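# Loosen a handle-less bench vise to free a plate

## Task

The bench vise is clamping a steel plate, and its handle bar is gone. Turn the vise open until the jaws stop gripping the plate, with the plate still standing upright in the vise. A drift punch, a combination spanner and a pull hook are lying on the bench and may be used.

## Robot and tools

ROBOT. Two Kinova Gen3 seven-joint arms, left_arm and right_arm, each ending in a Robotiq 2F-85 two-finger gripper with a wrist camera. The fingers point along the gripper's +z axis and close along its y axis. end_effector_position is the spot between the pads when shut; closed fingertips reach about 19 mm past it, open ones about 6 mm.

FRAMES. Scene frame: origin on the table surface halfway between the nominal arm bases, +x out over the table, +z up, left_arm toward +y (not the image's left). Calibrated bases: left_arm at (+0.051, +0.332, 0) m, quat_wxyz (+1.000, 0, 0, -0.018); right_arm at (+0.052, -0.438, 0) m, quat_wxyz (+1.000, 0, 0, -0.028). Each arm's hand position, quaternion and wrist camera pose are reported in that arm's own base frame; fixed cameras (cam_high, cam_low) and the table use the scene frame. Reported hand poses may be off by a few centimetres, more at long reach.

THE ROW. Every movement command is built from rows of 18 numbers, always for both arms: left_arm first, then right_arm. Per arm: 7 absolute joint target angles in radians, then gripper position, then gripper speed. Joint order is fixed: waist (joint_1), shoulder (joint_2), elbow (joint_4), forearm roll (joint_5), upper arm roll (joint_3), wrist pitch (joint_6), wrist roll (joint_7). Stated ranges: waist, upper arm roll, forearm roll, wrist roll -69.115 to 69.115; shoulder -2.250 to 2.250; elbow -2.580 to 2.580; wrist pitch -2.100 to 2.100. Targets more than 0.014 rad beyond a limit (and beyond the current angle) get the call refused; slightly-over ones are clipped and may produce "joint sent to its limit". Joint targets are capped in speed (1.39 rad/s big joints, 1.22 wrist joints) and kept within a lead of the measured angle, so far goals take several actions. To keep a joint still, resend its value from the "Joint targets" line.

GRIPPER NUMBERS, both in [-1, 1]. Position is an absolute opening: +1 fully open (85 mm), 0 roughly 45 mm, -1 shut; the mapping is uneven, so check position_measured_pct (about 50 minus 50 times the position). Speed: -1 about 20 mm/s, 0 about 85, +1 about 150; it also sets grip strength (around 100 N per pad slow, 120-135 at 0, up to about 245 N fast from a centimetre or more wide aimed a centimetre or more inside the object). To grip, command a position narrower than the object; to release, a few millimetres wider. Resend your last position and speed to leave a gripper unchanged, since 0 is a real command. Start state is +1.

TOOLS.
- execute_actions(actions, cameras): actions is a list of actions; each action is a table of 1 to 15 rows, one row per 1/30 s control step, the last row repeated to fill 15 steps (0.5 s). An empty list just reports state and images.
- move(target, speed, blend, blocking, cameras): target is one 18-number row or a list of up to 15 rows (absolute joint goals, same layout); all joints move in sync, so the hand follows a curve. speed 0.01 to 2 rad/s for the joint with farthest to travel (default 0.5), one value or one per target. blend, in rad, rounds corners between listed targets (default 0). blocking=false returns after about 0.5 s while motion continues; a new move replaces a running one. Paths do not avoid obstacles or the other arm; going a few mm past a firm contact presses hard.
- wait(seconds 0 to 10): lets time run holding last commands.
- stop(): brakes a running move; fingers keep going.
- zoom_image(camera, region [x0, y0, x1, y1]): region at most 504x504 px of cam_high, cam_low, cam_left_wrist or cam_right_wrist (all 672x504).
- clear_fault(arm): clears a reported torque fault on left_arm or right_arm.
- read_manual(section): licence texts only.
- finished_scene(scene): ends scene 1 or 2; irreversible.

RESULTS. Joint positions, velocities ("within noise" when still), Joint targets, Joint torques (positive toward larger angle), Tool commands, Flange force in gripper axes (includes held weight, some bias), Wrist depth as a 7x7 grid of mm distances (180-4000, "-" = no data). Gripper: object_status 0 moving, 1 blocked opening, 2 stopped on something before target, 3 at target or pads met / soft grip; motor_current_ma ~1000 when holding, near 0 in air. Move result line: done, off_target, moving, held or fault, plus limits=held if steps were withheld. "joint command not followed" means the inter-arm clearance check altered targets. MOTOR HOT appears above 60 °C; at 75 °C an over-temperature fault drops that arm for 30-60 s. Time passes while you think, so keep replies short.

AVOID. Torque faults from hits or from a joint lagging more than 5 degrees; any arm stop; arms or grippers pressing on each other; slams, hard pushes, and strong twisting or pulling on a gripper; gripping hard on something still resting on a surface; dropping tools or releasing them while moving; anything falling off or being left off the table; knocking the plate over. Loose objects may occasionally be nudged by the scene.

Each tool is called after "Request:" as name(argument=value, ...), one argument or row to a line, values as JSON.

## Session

Request:
execute_actions(
  actions=[],
)

Request:
zoom_image(
  camera="cam_high",
  region=[330, 190, 480, 340],
)

Request:
zoom_image(
  camera="cam_low",
  region=[190, 130, 390, 280],
)

Scene clock: 0.00 s.
left_arm: end_effector_position=(+0.8498, -0.1419, +0.3316) position_measured_pct=0.0 object_status=3 motor_current_ma=0 end_effector_quat_wxyz=(-0.259, +0.826, +0.014, +0.500) | right_arm: end_effector_position=(+0.0584, +0.4657, +0.1313) position_measured_pct=0.0 object_status=3 motor_current_ma=0 end_effector_quat_wxyz=(+0.012, -0.394, +0.918, -0.046)
Joint names: [waist, shoulder, elbow, forearm roll, upper arm roll, wrist pitch, wrist roll]
Joint positions: left_arm=[0.394 0.986 0.815 -1.29 0.021 0.872 -0.472] | right_arm=[-1.648 0.61 1.619 -0.042 0.171 0.991 0.902]
Joint velocities: within noise
Joint torques (N m): no reading
Flange force (N): no reading
Wrist depth (mm): cam_left_wrist=[2313 2271 2161 2052 2000 1903 1821 / 2393 2341 2264 2130 2053 2001 1911 / 2325 2544 2366 2306 2211 2110 2006 / 2268 2627 2535 2443 2354 1827 1792 / 2177 2633 2675 2484 2242 1926 1802 / 2094 2498 2441 2122 1932 1749 1578 / 2059 2245 2068 1870 1694 1563 1427] | cam_right_wrist=[289 284 281 278 274 270 266 / 289 285 281 278 275 270 267 / 290 285 282 279 275 270 268 / 289 286 282 279 275 271 268 / 290 286 282 279 275 271 268 / 289 286 282 278 275 271 268 / 264 286 282 279 275 271 268]
Joint targets: left_arm=[0.394 0.986 0.815 -1.290 0.021 0.872 -0.472] | right_arm=[-1.648 0.610 1.619 -0.042 0.171 0.991 0.902]
Tool commands: left_gripper/position=+1.0 left_gripper/speed=+1.0 right_gripper/position=+1.0 right_gripper/speed=+1.0
camera_calibration:
cam_left_wrist: T_world_to_cam=[[0.292918, -0.867317, -0.402443, -0.239656], [-0.47959, 0.23085, -0.846582, 0.783142], [0.827159, 0.440987, -0.348337, -0.382617], [0, 0, 0, 1]] pos_world=[0.762272, -0.219917, 0.433267]
cam_right_wrist: T_world_to_cam=[[-0.734431, 0.673776, -0.0814673, -0.260578], [0.675478, 0.737329, 0.00861807, -0.336321], [0.0658749, -0.0487, -0.996639, 0.294516], [0, 0, 0, 1]] pos_world=[0.0164, 0.437893, 0.275196]

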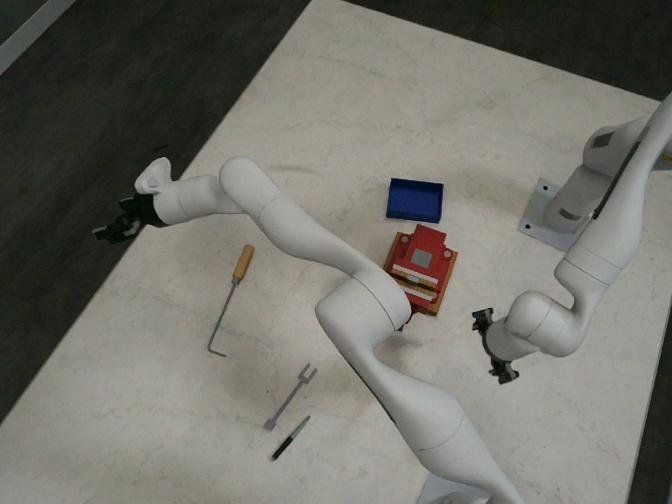

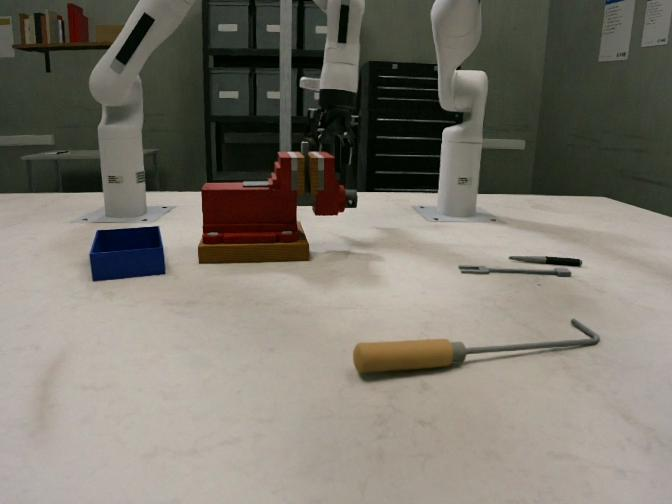

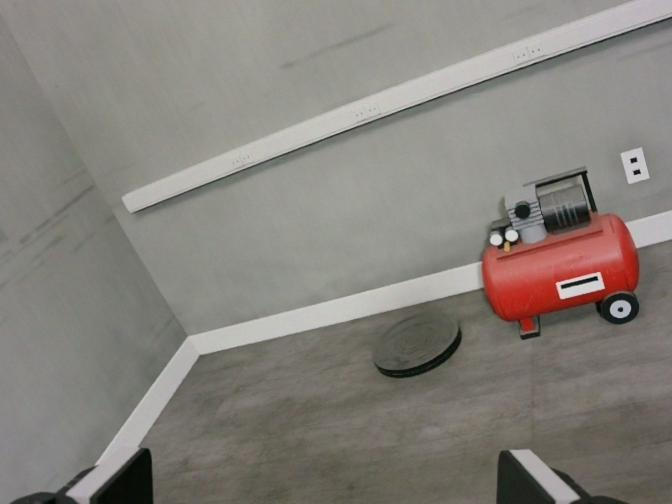

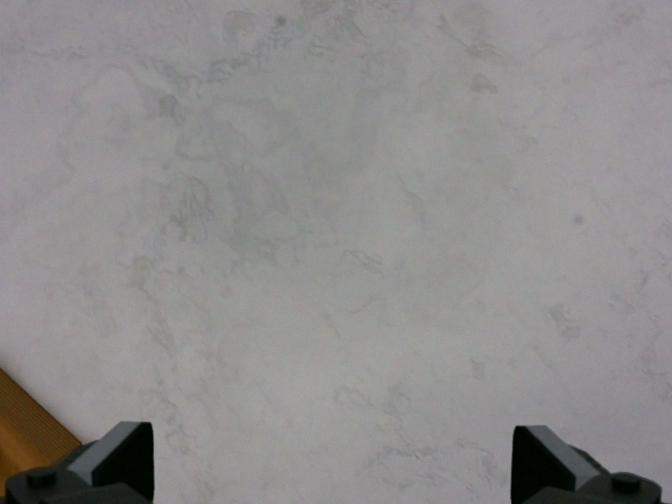

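Scaled by 3.360.

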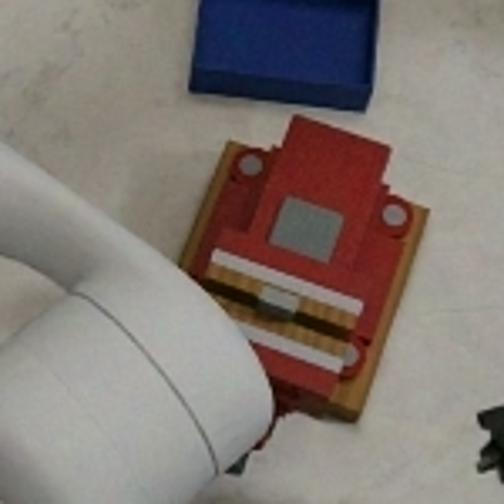

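Scaled by 2.520.

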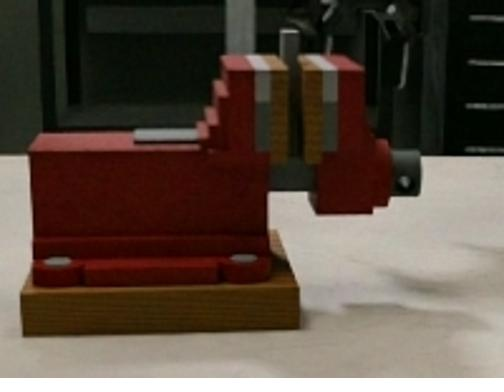

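Request:
move(
  target=[-0.3144, 0.3028, 1.7839, 0, 0, 1.0549, -3.4560, 1, 1, -1.216, -0.489, 2.490, -0.221, -0.050, 0.875, -0.853, 1, 1],
  speed=1.2,
)

Request:
zoom_image(
  camera="cam_left_wrist",
  region=[220, 80, 520, 380],
)

Request:
zoom_image(
  camera="cam_high",
  region=[350, 215, 470, 345],
)

Request:
zoom_image(
  camera="cam_low",
  region=[290, 138, 370, 218],
)

Scene clock: 40.90 s.
left_arm: end_effector_position=(+0.3871, +0.0997, +0.2200) position_measured_pct=0.0 object_status=3 motor_current_ma=0 end_effector_quat_wxyz=(+0.000, +0.707, -0.707, +0.000) | right_arm: end_effector_position=(+0.0275, +0.1714, +0.2290) position_measured_pct=0.0 object_status=3 motor_current_ma=0 end_effector_quat_wxyz=(-0.114, +0.590, +0.792, +0.105)
Joint names: [waist, shoulder, elbow, forearm roll, upper arm roll, wrist pitch, wrist roll]
Joint positions: left_arm=[-0.314 0.303 1.784 0 0 1.055 -3.456] | right_arm=[-1.216 -0.489 2.49 -0.221 -0.05 0.875 -0.853]
Joint velocities: within noise
Joint torques (N m): left_arm=[-0.41 -13.74 -8.25 0.08 -1.23 -0.08 -0.04] | right_arm=[2.1 1.58 -8.31 -0.29 -1.31 -0.48 0.17]
Flange force (N): left_arm=[2.0 0.8 0.3] | right_arm=[-4.5 4.5 -3.0]
Wrist depth (mm): cam_left_wrist=[366 367 367 368 368 367 368 / 366 365 366 366 366 366 367 / 365 366 366 366 366 366 368 / 366 366 364 366 365 366 365 / 365 364 366 365 365 366 366 / 364 364 364 365 364 365 364 / 364 363 364 364 365 364 364] | cam_right_wrist=[436 438 441 444 446 450 453 / 420 422 427 428 430 433 436 / 406 409 410 413 416 418 418 / 395 396 398 401 403 406 405 / 383 384 386 388 390 392 389 / 371 372 374 376 379 380 378 / 363 365 366 368 370 371 375]
Joint targets: left_arm=[-0.314 0.303 1.784 0.000 0.000 1.055 -3.456] | right_arm=[-1.216 -0.489 2.490 -0.221 -0.050 0.875 -0.853]
move: done
camera_calibration:
cam_left_wrist: T_world_to_cam=[[-0.999865, -0.0159459, -0.00400956, 0.388386], [-0.015867, 0.999693, -0.0190078, -0.0272214], [0.00431143, -0.0189417, -0.999811, 0.362456], [0, 0, 0, 1]] pos_world=[0.386339, 0.0402717, 0.363428]
cam_right_wrist: T_world_to_cam=[[0.954704, 0.293623, 0.0482358, -0.0880445], [0.295064, -0.913232, -0.280971, 0.260413], [-0.0384489, 0.282476, -0.958503, 0.316932], [0, 0, 0, 1]] pos_world=[0.0194035, 0.174144, 0.381196]

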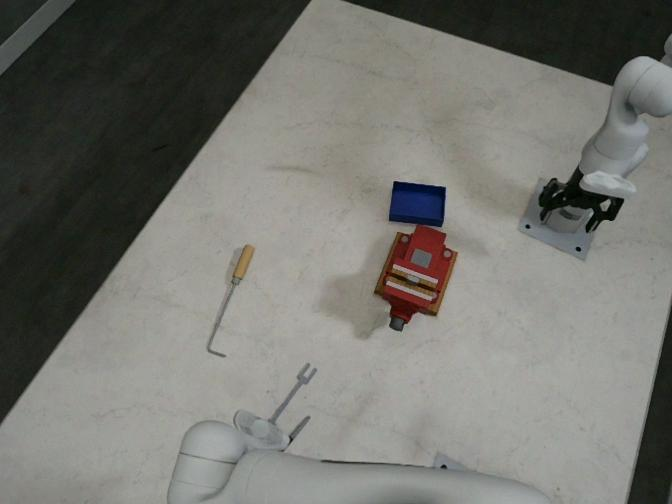

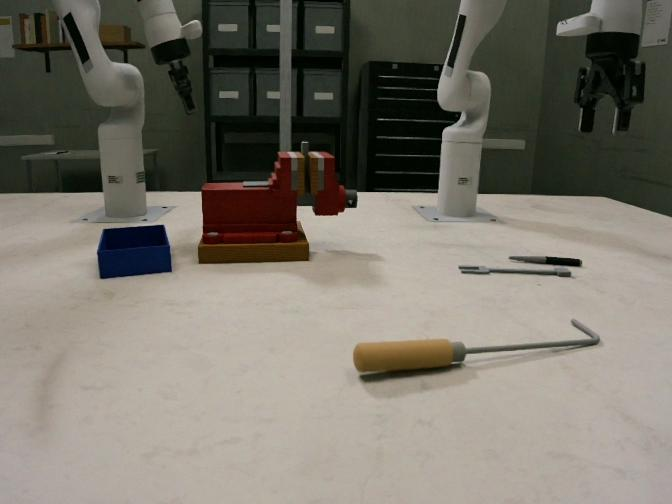

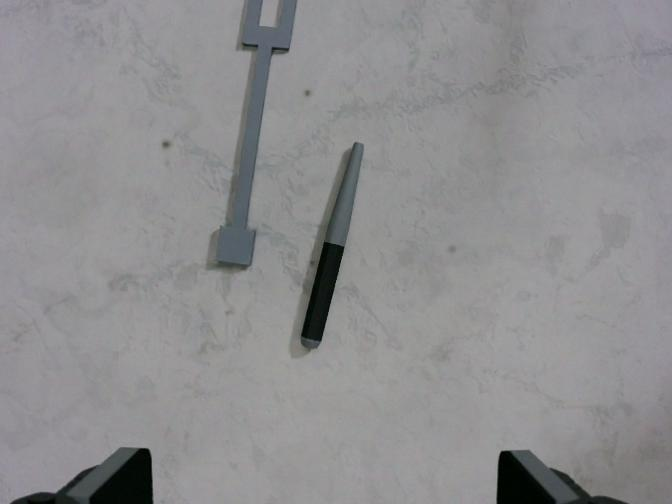

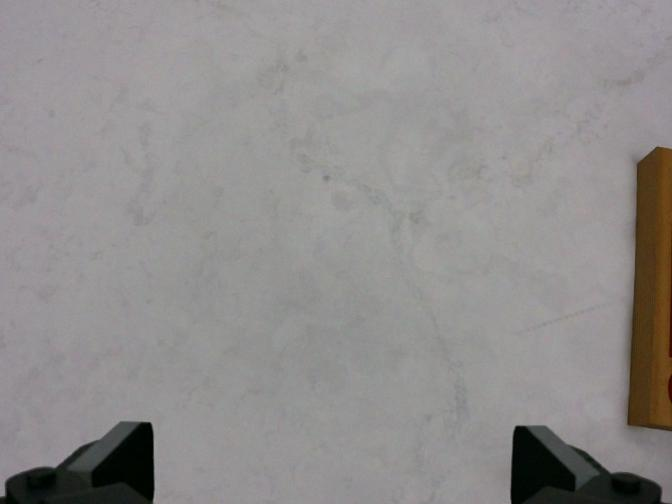

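Scaled by 1.680.

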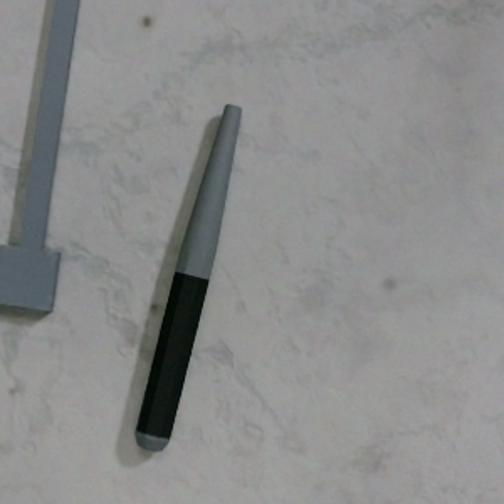

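Scaled by 3.877.

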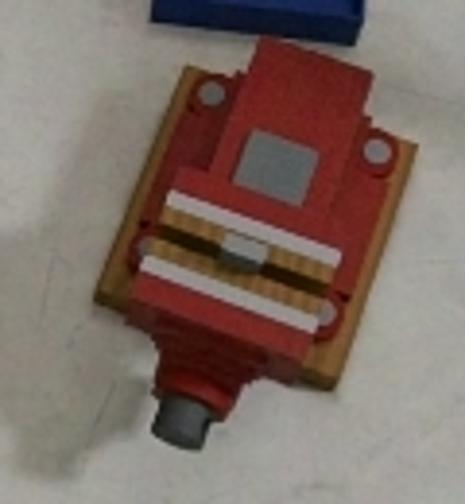

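Scaled by 6.300.

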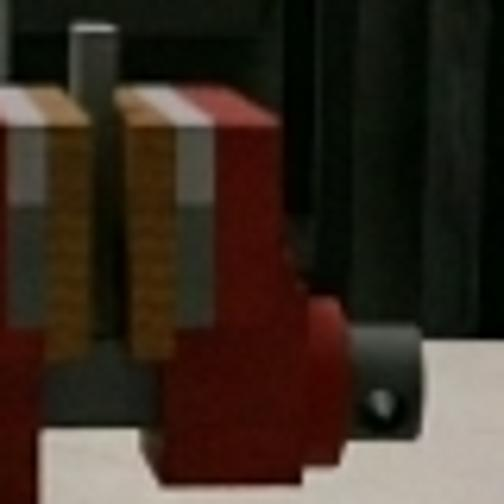

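Request:
move(
  target=[
    [-0.2316, 0.5174, 1.9687, 0, 0, 0.6555, -3.5792, -0.1, -0.5, -1.216, -0.489, 2.490, -0.221, -0.050, 0.875, -0.853, 1, 1],
    [-0.2316, 0.6702, 2.0156, 0, 0, 0.4558, -3.5792, -0.1, -0.5, -1.216, -0.489, 2.490, -0.221, -0.050, 0.875, -0.853, 1, 1],
    [-0.2316, 0.6702, 2.0156, 0, 0, 0.4558, -3.5792, -1, -0.5, -1.216, -0.489, 2.490, -0.221, -0.050, 0.875, -0.853, 1, 1],
  ],
  speed=[0.5, 0.2, 0.2],
  cameras=["cam_left_wrist", "cam_low"],
)

Scene clock: 61.13 s.
left_arm: end_effector_position=(+0.3948, +0.0676, +0.0210) position_measured_pct=87.4 object_status=0 motor_current_ma=1000 end_effector_quat_wxyz=(+0.000, -0.631, +0.776, +0.000) | right_arm: end_effector_position=(+0.0275, +0.1714, +0.2290) position_measured_pct=0.0 object_status=3 motor_current_ma=0 end_effector_quat_wxyz=(-0.114, +0.590, +0.792, +0.105)
Joint names: [waist, shoulder, elbow, forearm roll, upper arm roll, wrist pitch, wrist roll]
Joint positions: left_arm=[-0.232 0.67 2.016 0 0 0.456 -3.579] | right_arm=[-1.216 -0.489 2.49 -0.221 -0.05 0.875 -0.853]
Joint velocities: within noise
Joint torques (N m): left_arm=[-0.43 -14.11 -4.41 0.07 -1.05 -0.51 0] | right_arm=[2.07 1.52 -8.28 -0.32 -1.22 -0.45 0.13]
Flange force (N): left_arm=[1.8 2.7 -7.0] | right_arm=[-4.2 4.4 -2.7]
Wrist depth (mm): cam_left_wrist=[- - - - - - - / - - - - - - - / - - - - - - - / - - - - - - - / - - - - - - - / - - - - - - - / - - - - - - -] | cam_right_wrist=[436 440 441 444 446 448 451 / 420 423 426 429 432 433 435 / 406 410 411 414 415 418 417 / 394 396 399 401 403 406 405 / 382 385 386 388 390 393 389 / 371 373 374 376 379 380 378 / 363 364 367 368 369 372 375]
Joint targets: left_arm=[-0.232 0.670 2.016 0.000 0.000 0.456 -3.579] | right_arm=[-1.216 -0.489 2.490 -0.221 -0.050 0.875 -0.853]
move: done
camera_calibration:
cam_left_wrist: T_world_to_cam=[[-0.981994, 0.188869, -0.00408753, 0.373856], [0.188913, 0.98181, -0.0189862, -0.0783496], [0.000427276, -0.0194165, -0.999811, 0.164418], [0, 0, 0, 1]] pos_world=[0.381855, 0.00950704, 0.164428]
Images, in order (width x height): cam_low 672x504, cam_left_wrist 672x504.

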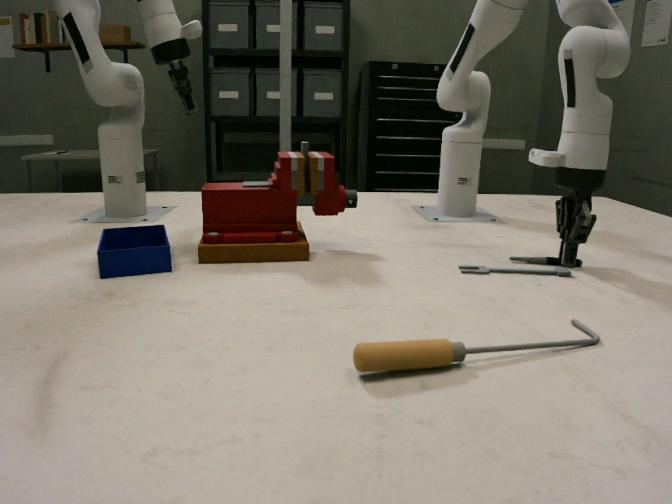

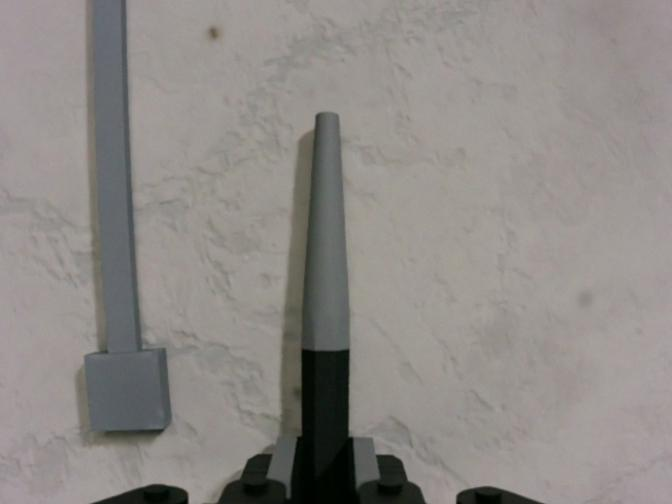

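Request:
move(
  target=[
    [-0.2316, 0.5174, 1.9687, 0, 0, 0.6555, -3.5792, -1, -0.5, -1.216, -0.489, 2.490, -0.221, -0.050, 0.875, -0.853, 1, 1],
    [0.7326, 0.1586, 1.9796, 0, 0, 1.0034, -0.6810, -1, -0.5, -1.216, -0.489, 2.490, -0.221, -0.050, 0.875, -0.853, 1, 1],
  ],
  speed=[0.3, 1.0],
  blend=[0.06, 0],
  cameras=["cam_left_wrist", "cam_high"],
)

Request:
zoom_image(
  camera="cam_left_wrist",
  region=[330, 110, 530, 270],
)

Scene clock: 117.70 s.
left_arm: end_effector_position=(+0.2299, -0.2402, +0.2200) position_measured_pct=87.4 object_status=2 motor_current_ma=1000 end_effector_quat_wxyz=(+0.000, +0.997, +0.079, +0.000) | right_arm: end_effector_position=(+0.0275, +0.1714, +0.2290) position_measured_pct=0.0 object_status=3 motor_current_ma=0 end_effector_quat_wxyz=(-0.114, +0.590, +0.792, +0.105)
Joint names: [waist, shoulder, elbow, forearm roll, upper arm roll, wrist pitch, wrist roll]
Joint positions: left_arm=[0.733 0.159 1.98 0 0 1.003 -0.681] | right_arm=[-1.216 -0.489 2.49 -0.221 -0.05 0.875 -0.853]
Joint velocities: within noise
Joint torques (N m): left_arm=[-0.5 -10.96 -8.31 0.02 -1.3 -0.14 -0.02] | right_arm=[2.13 1.55 -8.18 -0.24 -1.19 -0.49 0.23]
Flange force (N): left_arm=[-2.8 0.4 1.2] | right_arm=[-3.7 3.9 -3.1]
Wrist depth (mm): cam_left_wrist=[368 366 368 368 369 368 368 / 366 367 366 367 367 368 368 / 366 365 367 366 368 366 208 / 365 366 366 365 276 250 208 / 363 364 366 365 366 241 208 / 363 364 363 365 365 244 207 / 363 364 - 364 364 365 365] | cam_right_wrist=[436 438 441 445 446 450 452 / 421 422 426 427 431 433 436 / 406 409 411 412 416 418 418 / 395 398 399 401 403 407 406 / 382 383 386 388 391 393 390 / 371 372 374 377 378 381 377 / 363 364 367 368 369 372 375]
Joint targets: left_arm=[0.733 0.159 1.980 0.000 0.000 1.003 -0.681] | right_arm=[-1.216 -0.489 2.490 -0.221 -0.050 0.875 -0.853]
move: done
camera_calibration:
cam_left_wrist: T_world_to_cam=[[0.17231, -0.985034, -0.00407495, -0.276469], [-0.984878, -0.172205, -0.0189807, 0.251348], [0.0179949, 0.00728391, -0.999812, 0.359851], [0, 0, 0, 1]] pos_world=[0.28871, -0.23167, 0.363428]
Images, in order (width x height): cam_high 672x504, cam_left_wrist 672x504.

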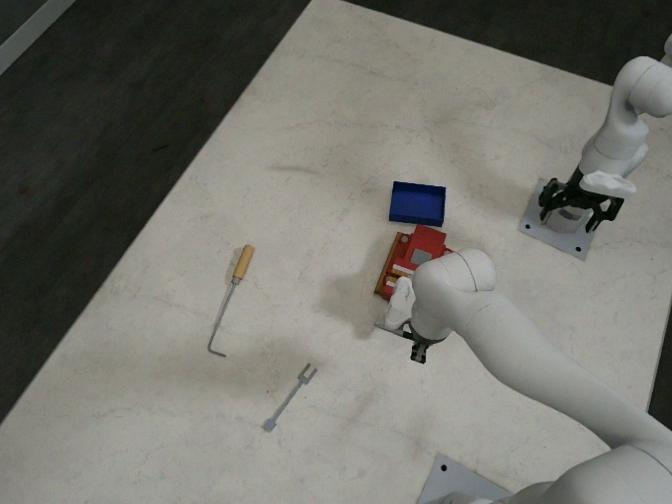

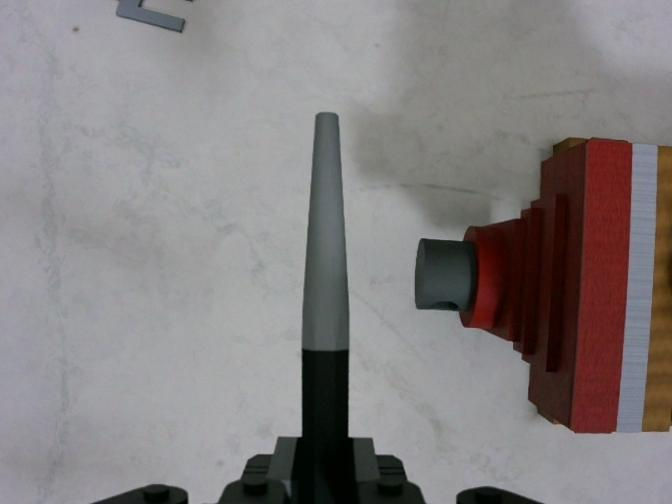

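Scaled by 2.520.

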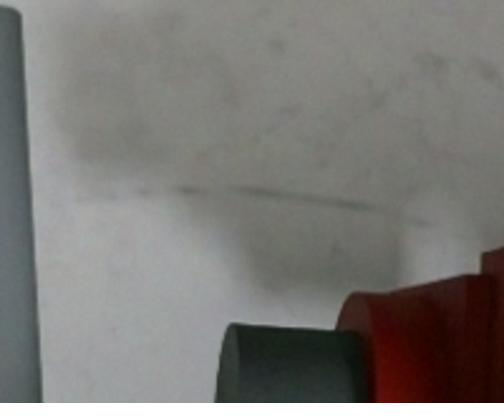

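Request:
zoom_image(
  camera="cam_left_wrist",
  region=[400, 220, 500, 330],
)

Scaled by 4.582.

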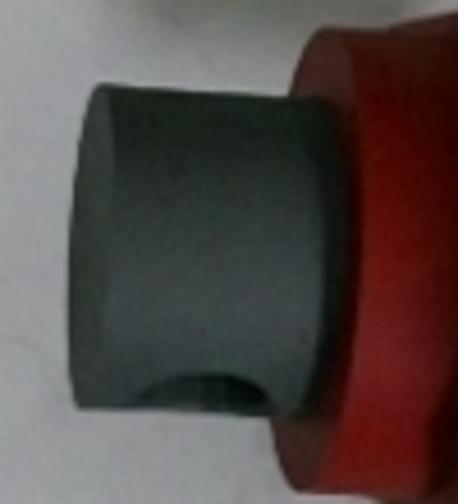

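Request:
move(
  target=[
    [0.8693, 0.2555, 2.2554, 0.4353, 0, 0.6283, -0.9116, -1, -0.5, -1.216, -0.489, 2.490, -0.221, -0.050, 0.875, -0.853, 1, 1],
    [0.6170, 0.2875, 2.3428, 0.7967, 0, 0.5441, -1.4910, -1, -0.5, -1.216, -0.489, 2.490, -0.221, -0.050, 0.875, -0.853, 1, 1],
  ],
  speed=[0.5, 0.4],
  blend=[0.03, 0],
)

Request:
zoom_image(
  camera="cam_left_wrist",
  region=[250, 0, 450, 160],
)

Request:
zoom_image(
  camera="cam_high",
  region=[350, 260, 470, 380],
)

Request:
zoom_image(
  camera="cam_low",
  region=[290, 100, 410, 220],
)

Scene clock: 182.13 s.
left_arm: end_effector_position=(+0.1681, -0.2909, +0.1269) position_measured_pct=87.4 object_status=2 motor_current_ma=1000 end_effector_quat_wxyz=(+0.178, +0.977, +0.079, -0.081) | right_arm: end_effector_position=(+0.0275, +0.1714, +0.2290) position_measured_pct=0.0 object_status=3 motor_current_ma=0 end_effector_quat_wxyz=(-0.114, +0.590, +0.792, +0.105)
Joint names: [waist, shoulder, elbow, forearm roll, upper arm roll, wrist pitch, wrist roll]
Joint positions: left_arm=[0.617 0.288 2.343 0.797 0 0.544 -1.491] | right_arm=[-1.216 -0.489 2.49 -0.221 -0.05 0.875 -0.853]
Joint velocities: within noise
Joint torques (N m): left_arm=[-0.42 -10.59 -5.43 0.6 -0.92 0.33 -0.03] | right_arm=[2 1.7 -8.28 -0.24 -1.15 -0.49 0.21]
Flange force (N): left_arm=[-2.6 -0.7 2.6] | right_arm=[-4.1 3.4 -3.2]
Wrist depth (mm): cam_left_wrist=[221 231 240 - - - - / 225 235 247 258 - - - / 228 240 252 265 277 - - / 233 245 256 269 282 309 328 / 238 250 261 275 296 316 339 / 242 254 266 281 304 324 348 / - 259 269 287 310 331 357] | cam_right_wrist=[436 438 441 444 446 449 452 / 421 422 427 429 431 434 436 / 407 409 411 413 415 418 418 / 394 397 398 401 403 406 405 / 383 383 387 389 391 393 389 / 369 372 373 376 378 380 378 / 364 364 367 368 370 372 374]
Joint targets: left_arm=[0.617 0.288 2.343 0.797 0.000 0.544 -1.491] | right_arm=[-1.216 -0.489 2.490 -0.221 -0.050 0.875 -0.853]
move: done
camera_calibration:
cam_left_wrist: T_world_to_cam=[[0.19753, -0.923314, 0.329353, -0.344695], [-0.973834, -0.146307, 0.173901, 0.161259], [-0.112379, -0.355086, -0.928054, 0.175558], [0, 0, 0, 1]] pos_world=[0.244856, -0.23233, 0.248411]
cam_right_wrist: T_world_to_cam=[[0.954704, 0.293623, 0.0482358, -0.0880445], [0.295064, -0.913232, -0.280971, 0.260413], [-0.0384489, 0.282476, -0.958503, 0.316932], [0, 0, 0, 1]] pos_world=[0.0194035, 0.174144, 0.381196]

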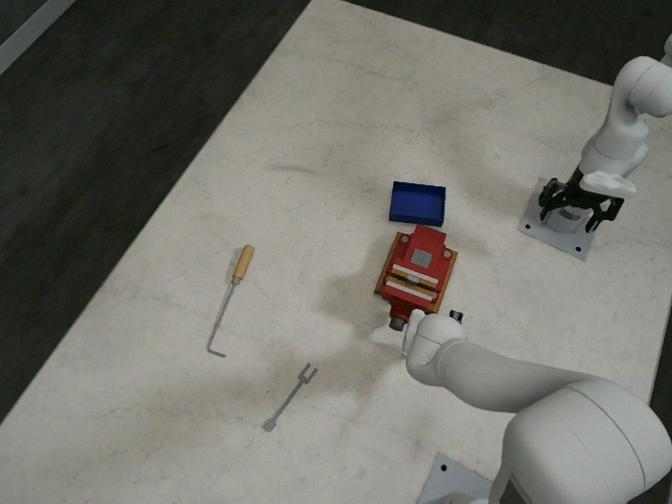

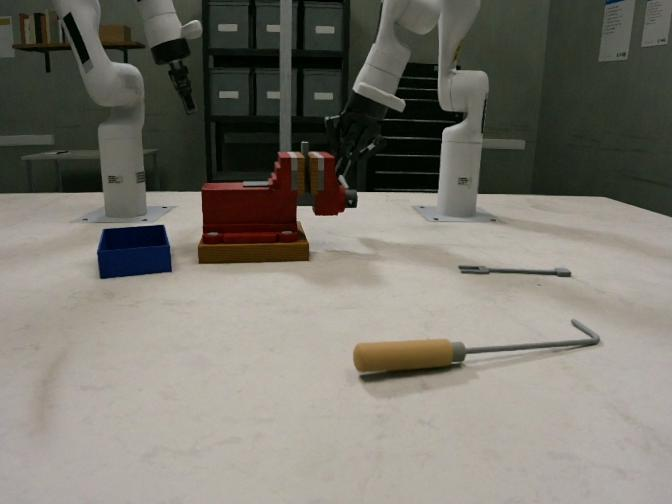

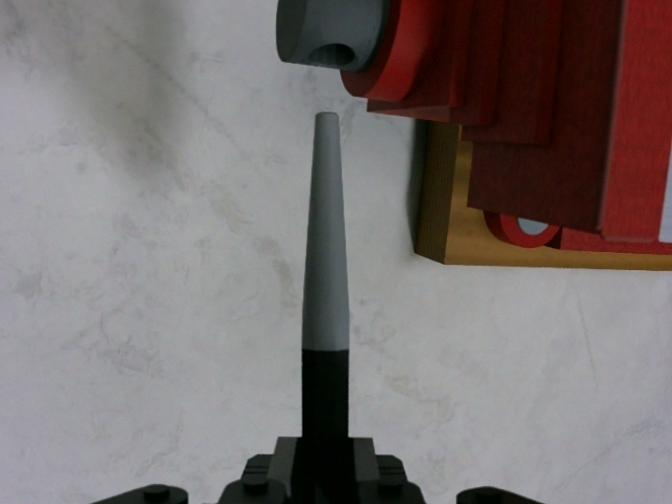

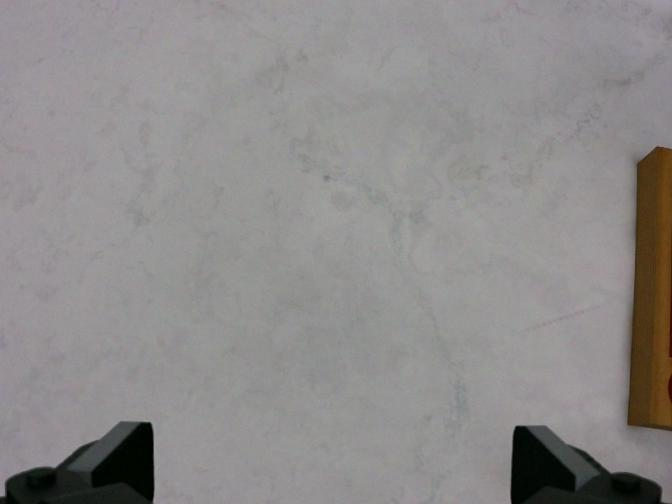

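Scaled by 2.520.

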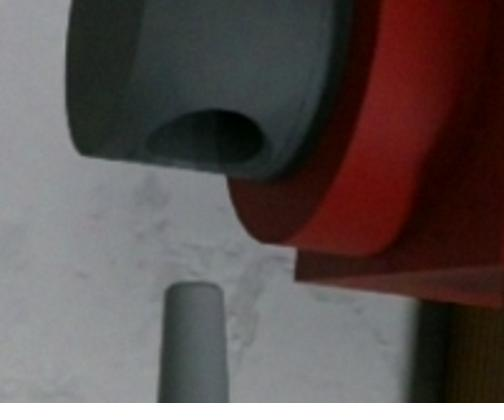

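Scaled by 4.200.

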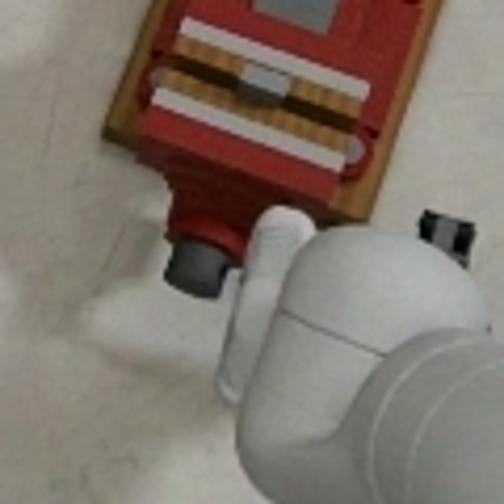

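Scaled by 4.200.

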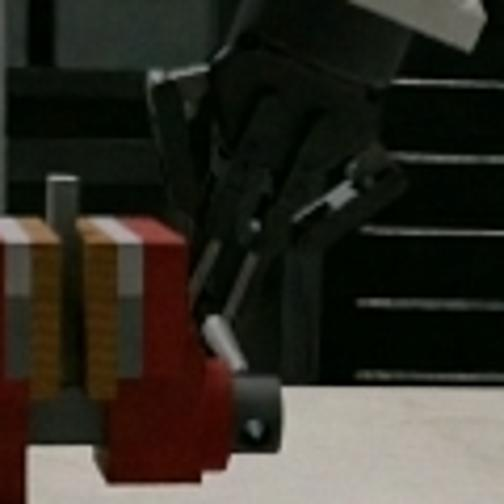

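Request:
zoom_image(
  camera="cam_low",
  region=[320, 160, 370, 215],
)

Scaled by 9.164.

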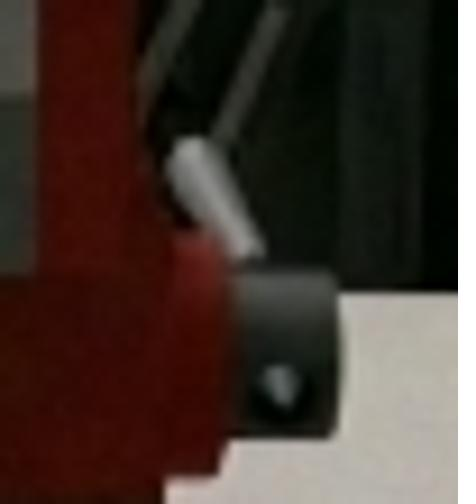

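Request:
move(
  target=[0.6064, 0.3285, 2.3288, 0.8261, 0, 0.5290, -1.5362, -1, -0.5, -1.216, -0.489, 2.490, -0.221, -0.050, 0.875, -0.853, 1, 1],
  speed=0.08,
  cameras=["cam_left_wrist", "cam_low"],
)

Request:
zoom_image(
  camera="cam_left_wrist",
  region=[250, 0, 450, 160],
)

Request:
zoom_image(
  camera="cam_low",
  region=[320, 160, 370, 215],
)

Scene clock: 244.93 s.
left_arm: end_effector_position=(+0.1774, -0.2938, +0.1176) position_measured_pct=87.4 object_status=2 motor_current_ma=1000 end_effector_quat_wxyz=(+0.178, +0.977, +0.078, -0.081) | right_arm: end_effector_position=(+0.0275, +0.1714, +0.2290) position_measured_pct=0.0 object_status=3 motor_current_ma=0 end_effector_quat_wxyz=(-0.114, +0.590, +0.792, +0.105)
Joint names: [waist, shoulder, elbow, forearm roll, upper arm roll, wrist pitch, wrist roll]
Joint positions: left_arm=[0.606 0.328 2.329 0.826 0 0.529 -1.536] | right_arm=[-1.216 -0.489 2.49 -0.221 -0.05 0.875 -0.853]
Joint velocities: within noise
Joint torques (N m): left_arm=[-0.43 -11.15 -5.2 0.53 -0.87 0.37 -0.04] | right_arm=[2.08 1.52 -8.37 -0.27 -1.24 -0.51 0.16]
Flange force (N): left_arm=[-2.7 -0.9 2.9] | right_arm=[-4.4 4.3 -2.7]
Wrist depth (mm): cam_left_wrist=[213 221 230 - - - - / 217 226 236 - - - - / 221 231 242 256 - - - / 225 235 247 261 272 - - / 228 240 252 266 285 302 331 / 233 244 257 272 292 311 335 / - 250 261 276 298 318 340] | cam_right_wrist=[435 439 440 444 447 450 452 / 420 423 426 428 431 433 437 / 405 407 412 413 416 418 417 / 394 397 398 402 403 406 405 / 382 385 386 389 390 393 389 / 370 373 374 376 379 380 378 / 364 365 367 368 370 372 374]
Joint targets: left_arm=[0.606 0.328 2.329 0.826 0.000 0.529 -1.536] | right_arm=[-1.216 -0.489 2.490 -0.221 -0.050 0.875 -0.853]
move: done
camera_calibration:
cam_left_wrist: T_world_to_cam=[[0.197326, -0.923342, 0.329397, -0.346112], [-0.9739, -0.146188, 0.173633, 0.171618], [-0.112168, -0.355061, -0.928089, 0.166904], [0, 0, 0, 1]] pos_world=[0.254157, -0.23523, 0.239111]
Images, in order (width x height): cam_low 672x504, cam_left_wrist 672x504.

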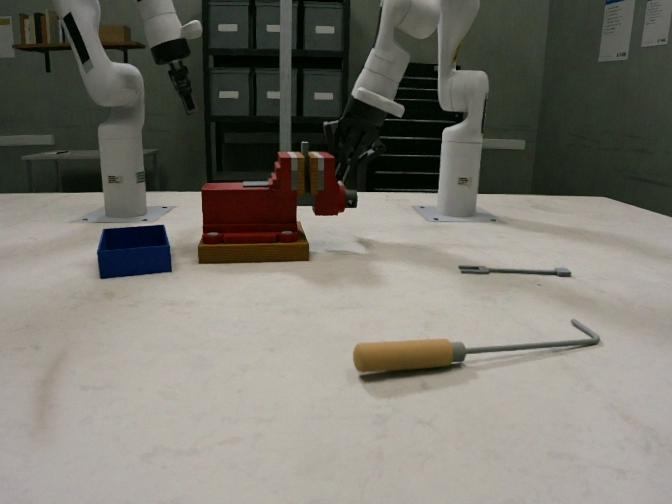

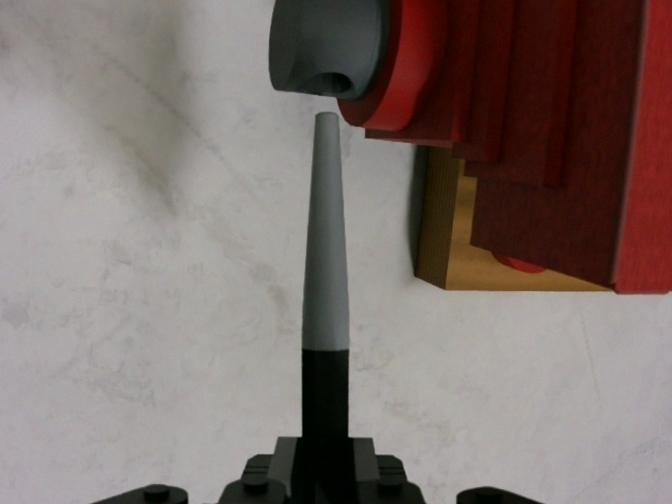

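Scaled by 2.520.

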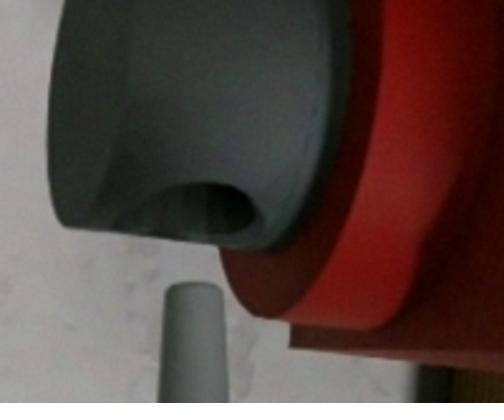

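Scaled by 9.164.

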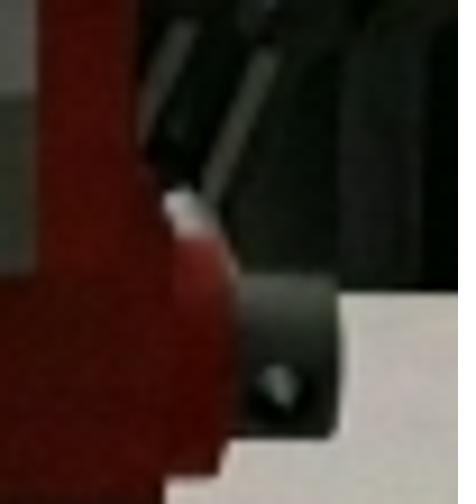

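Request:
move(
  target=[0.5679, 0.3615, 2.2971, 0.8147, 0, 0.5411, -1.5623, -1, -0.5, -1.216, -0.489, 2.490, -0.221, -0.050, 0.875, -0.853, 1, 1],
  speed=0.06,
  cameras=["cam_left_wrist", "cam_low"],
)

Request:
zoom_image(
  camera="cam_left_wrist",
  region=[250, 0, 450, 160],
)

Request:
zoom_image(
  camera="cam_low",
  region=[320, 160, 370, 215],
)

Scene clock: 262.47 s.
left_arm: end_effector_position=(+0.1950, -0.2921, +0.1127) position_measured_pct=87.4 object_status=2 motor_current_ma=1000 end_effector_quat_wxyz=(+0.179, +0.977, +0.079, -0.081) | right_arm: end_effector_position=(+0.0275, +0.1714, +0.2290) position_measured_pct=0.0 object_status=3 motor_current_ma=0 end_effector_quat_wxyz=(-0.114, +0.590, +0.792, +0.105)
Joint names: [waist, shoulder, elbow, forearm roll, upper arm roll, wrist pitch, wrist roll]
Joint positions: left_arm=[0.568 0.361 2.297 0.815 0 0.541 -1.562] | right_arm=[-1.216 -0.489 2.49 -0.221 -0.05 0.875 -0.853]
Joint velocities: within noise
Joint torques (N m): left_arm=[0.08 -10.37 -4.95 0.62 -0.28 0.51 -0.06] | right_arm=[2.13 1.64 -8.22 -0.27 -1.21 -0.5 0.16]
Flange force (N): left_arm=[-3.3 -1.5 -2.1] | right_arm=[-4.2 4.1 -3.3]
Wrist depth (mm): cam_left_wrist=[208 217 227 238 - - - / 212 221 230 - - - - / 216 226 236 - - - - / 221 230 241 255 - - - / 225 235 246 260 272 - - / 228 240 252 267 285 - - / - 245 255 - 291 311 334] | cam_right_wrist=[435 438 440 444 448 451 452 / 421 422 425 429 432 433 436 / 406 409 411 414 416 418 417 / 394 397 398 402 403 406 405 / 382 384 387 388 391 392 390 / 370 372 374 376 379 380 378 / 363 364 367 369 371 372 375]
Joint targets: left_arm=[0.568 0.362 2.297 0.815 0.000 0.541 -1.562] | right_arm=[-1.216 -0.489 2.490 -0.221 -0.050 0.875 -0.853]
move: done
camera_calibration:
cam_left_wrist: T_world_to_cam=[[0.197414, -0.923242, 0.329625, -0.346489], [-0.973904, -0.146296, 0.173516, 0.189844], [-0.111974, -0.355277, -0.92803, 0.16491], [0, 0, 0, 1]] pos_world=[0.271757, -0.233531, 0.234312]
Images, in order (width x height): cam_low 672x504, cam_left_wrist 672x504.

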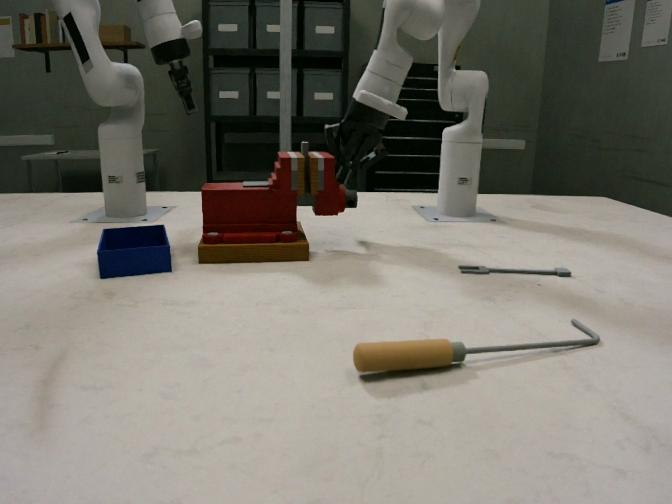

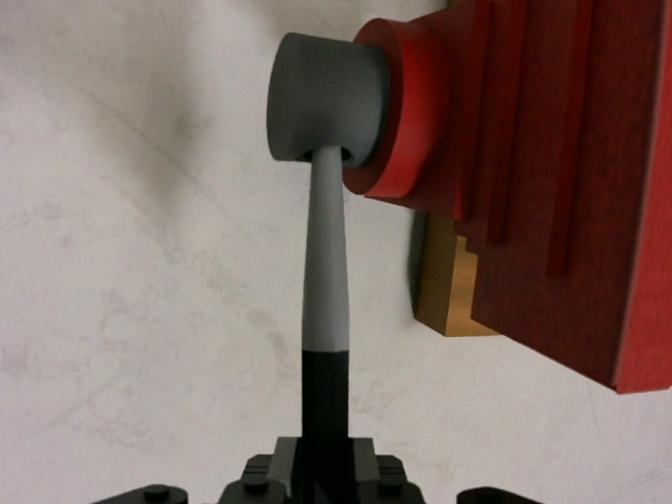

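Scaled by 2.520.

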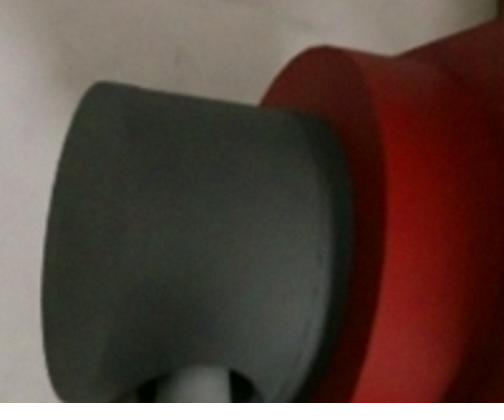

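Scaled by 9.164.

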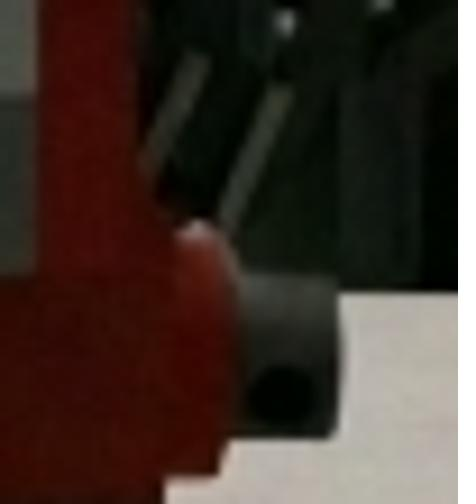

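Request:
move(
  target=[
    [0.5641, 0.3534, 2.2949, 0.8008, 0, 0.5494, -1.5500, -1, -0.5, -1.216, -0.489, 2.490, -0.221, -0.050, 0.875, -0.853, 1, 1],
    [0.5389, 0.3742, 2.2689, 0.7861, 0, 0.5619, -1.5600, -1, -0.5, -1.216, -0.489, 2.490, -0.221, -0.050, 0.875, -0.853, 1, 1],
  ],
  speed=0.06,
  cameras=["cam_left_wrist", "cam_low"],
)

Request:
zoom_image(
  camera="cam_low",
  region=[320, 160, 370, 215],
)

Scene clock: 278.27 s.
left_arm: end_effector_position=(+0.2080, -0.2899, +0.1131) position_measured_pct=87.4 object_status=2 motor_current_ma=1000 end_effector_quat_wxyz=(+0.178, +0.978, +0.078, -0.081) | right_arm: end_effector_position=(+0.0275, +0.1714, +0.2290) position_measured_pct=0.0 object_status=3 motor_current_ma=0 end_effector_quat_wxyz=(-0.114, +0.590, +0.792, +0.105)
Joint names: [waist, shoulder, elbow, forearm roll, upper arm roll, wrist pitch, wrist roll]
Joint positions: left_arm=[0.539 0.374 2.269 0.786 0 0.562 -1.56] | right_arm=[-1.216 -0.489 2.49 -0.221 -0.05 0.875 -0.853]
Joint velocities: within noise
Joint torques (N m): left_arm=[-0.01 -11.89 -5.36 0.66 -0.33 0.52 -0.13] | right_arm=[2.1 1.59 -8.19 -0.25 -1.22 -0.48 0.13]
Flange force (N): left_arm=[-2.3 -1.6 1.3] | right_arm=[-4.1 4.3 -3.2]
Wrist depth (mm): cam_left_wrist=[208 217 229 241 252 - - / 212 221 232 - - - - / 217 226 235 - - - - / 220 230 242 - - - - / 225 235 247 261 - - - / 229 240 252 267 283 - - / - 246 256 - 291 - -] | cam_right_wrist=[436 438 441 444 446 450 453 / 421 422 426 428 430 434 436 / 406 409 412 413 416 418 418 / 394 397 399 401 403 406 405 / 381 384 387 388 391 393 389 / 370 372 374 377 378 380 378 / 363 365 366 368 370 372 375]
Joint targets: left_arm=[0.539 0.374 2.269 0.786 0.000 0.562 -1.560] | right_arm=[-1.216 -0.489 2.490 -0.221 -0.050 0.875 -0.853]
move: done
camera_calibration:
cam_left_wrist: T_world_to_cam=[[0.196423, -0.923451, 0.32963, -0.346986], [-0.974072, -0.145287, 0.173421, 0.203064], [-0.112255, -0.355148, -0.928046, 0.167503], [0, 0, 0, 1]] pos_world=[0.284758, -0.231433, 0.234612]
Images, in order (width x height): cam_low 672x504, cam_left_wrist 672x504.

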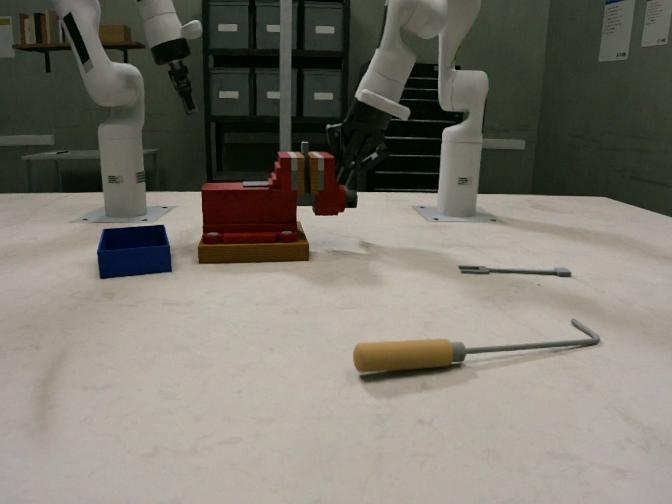

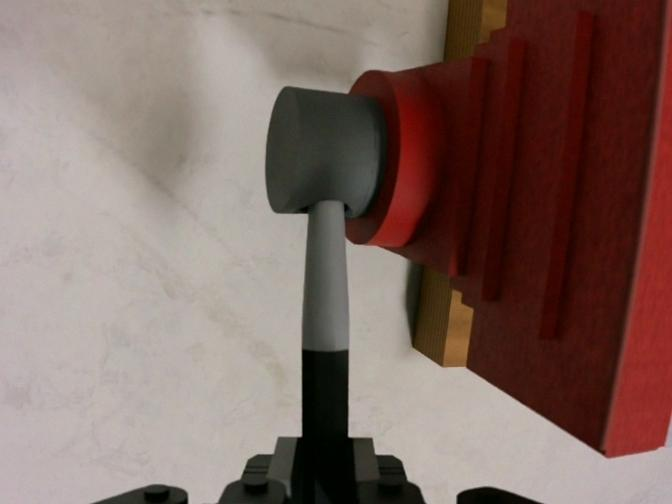

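Scaled by 9.164.

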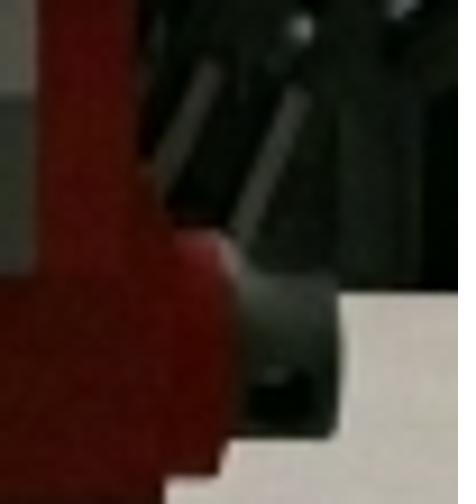

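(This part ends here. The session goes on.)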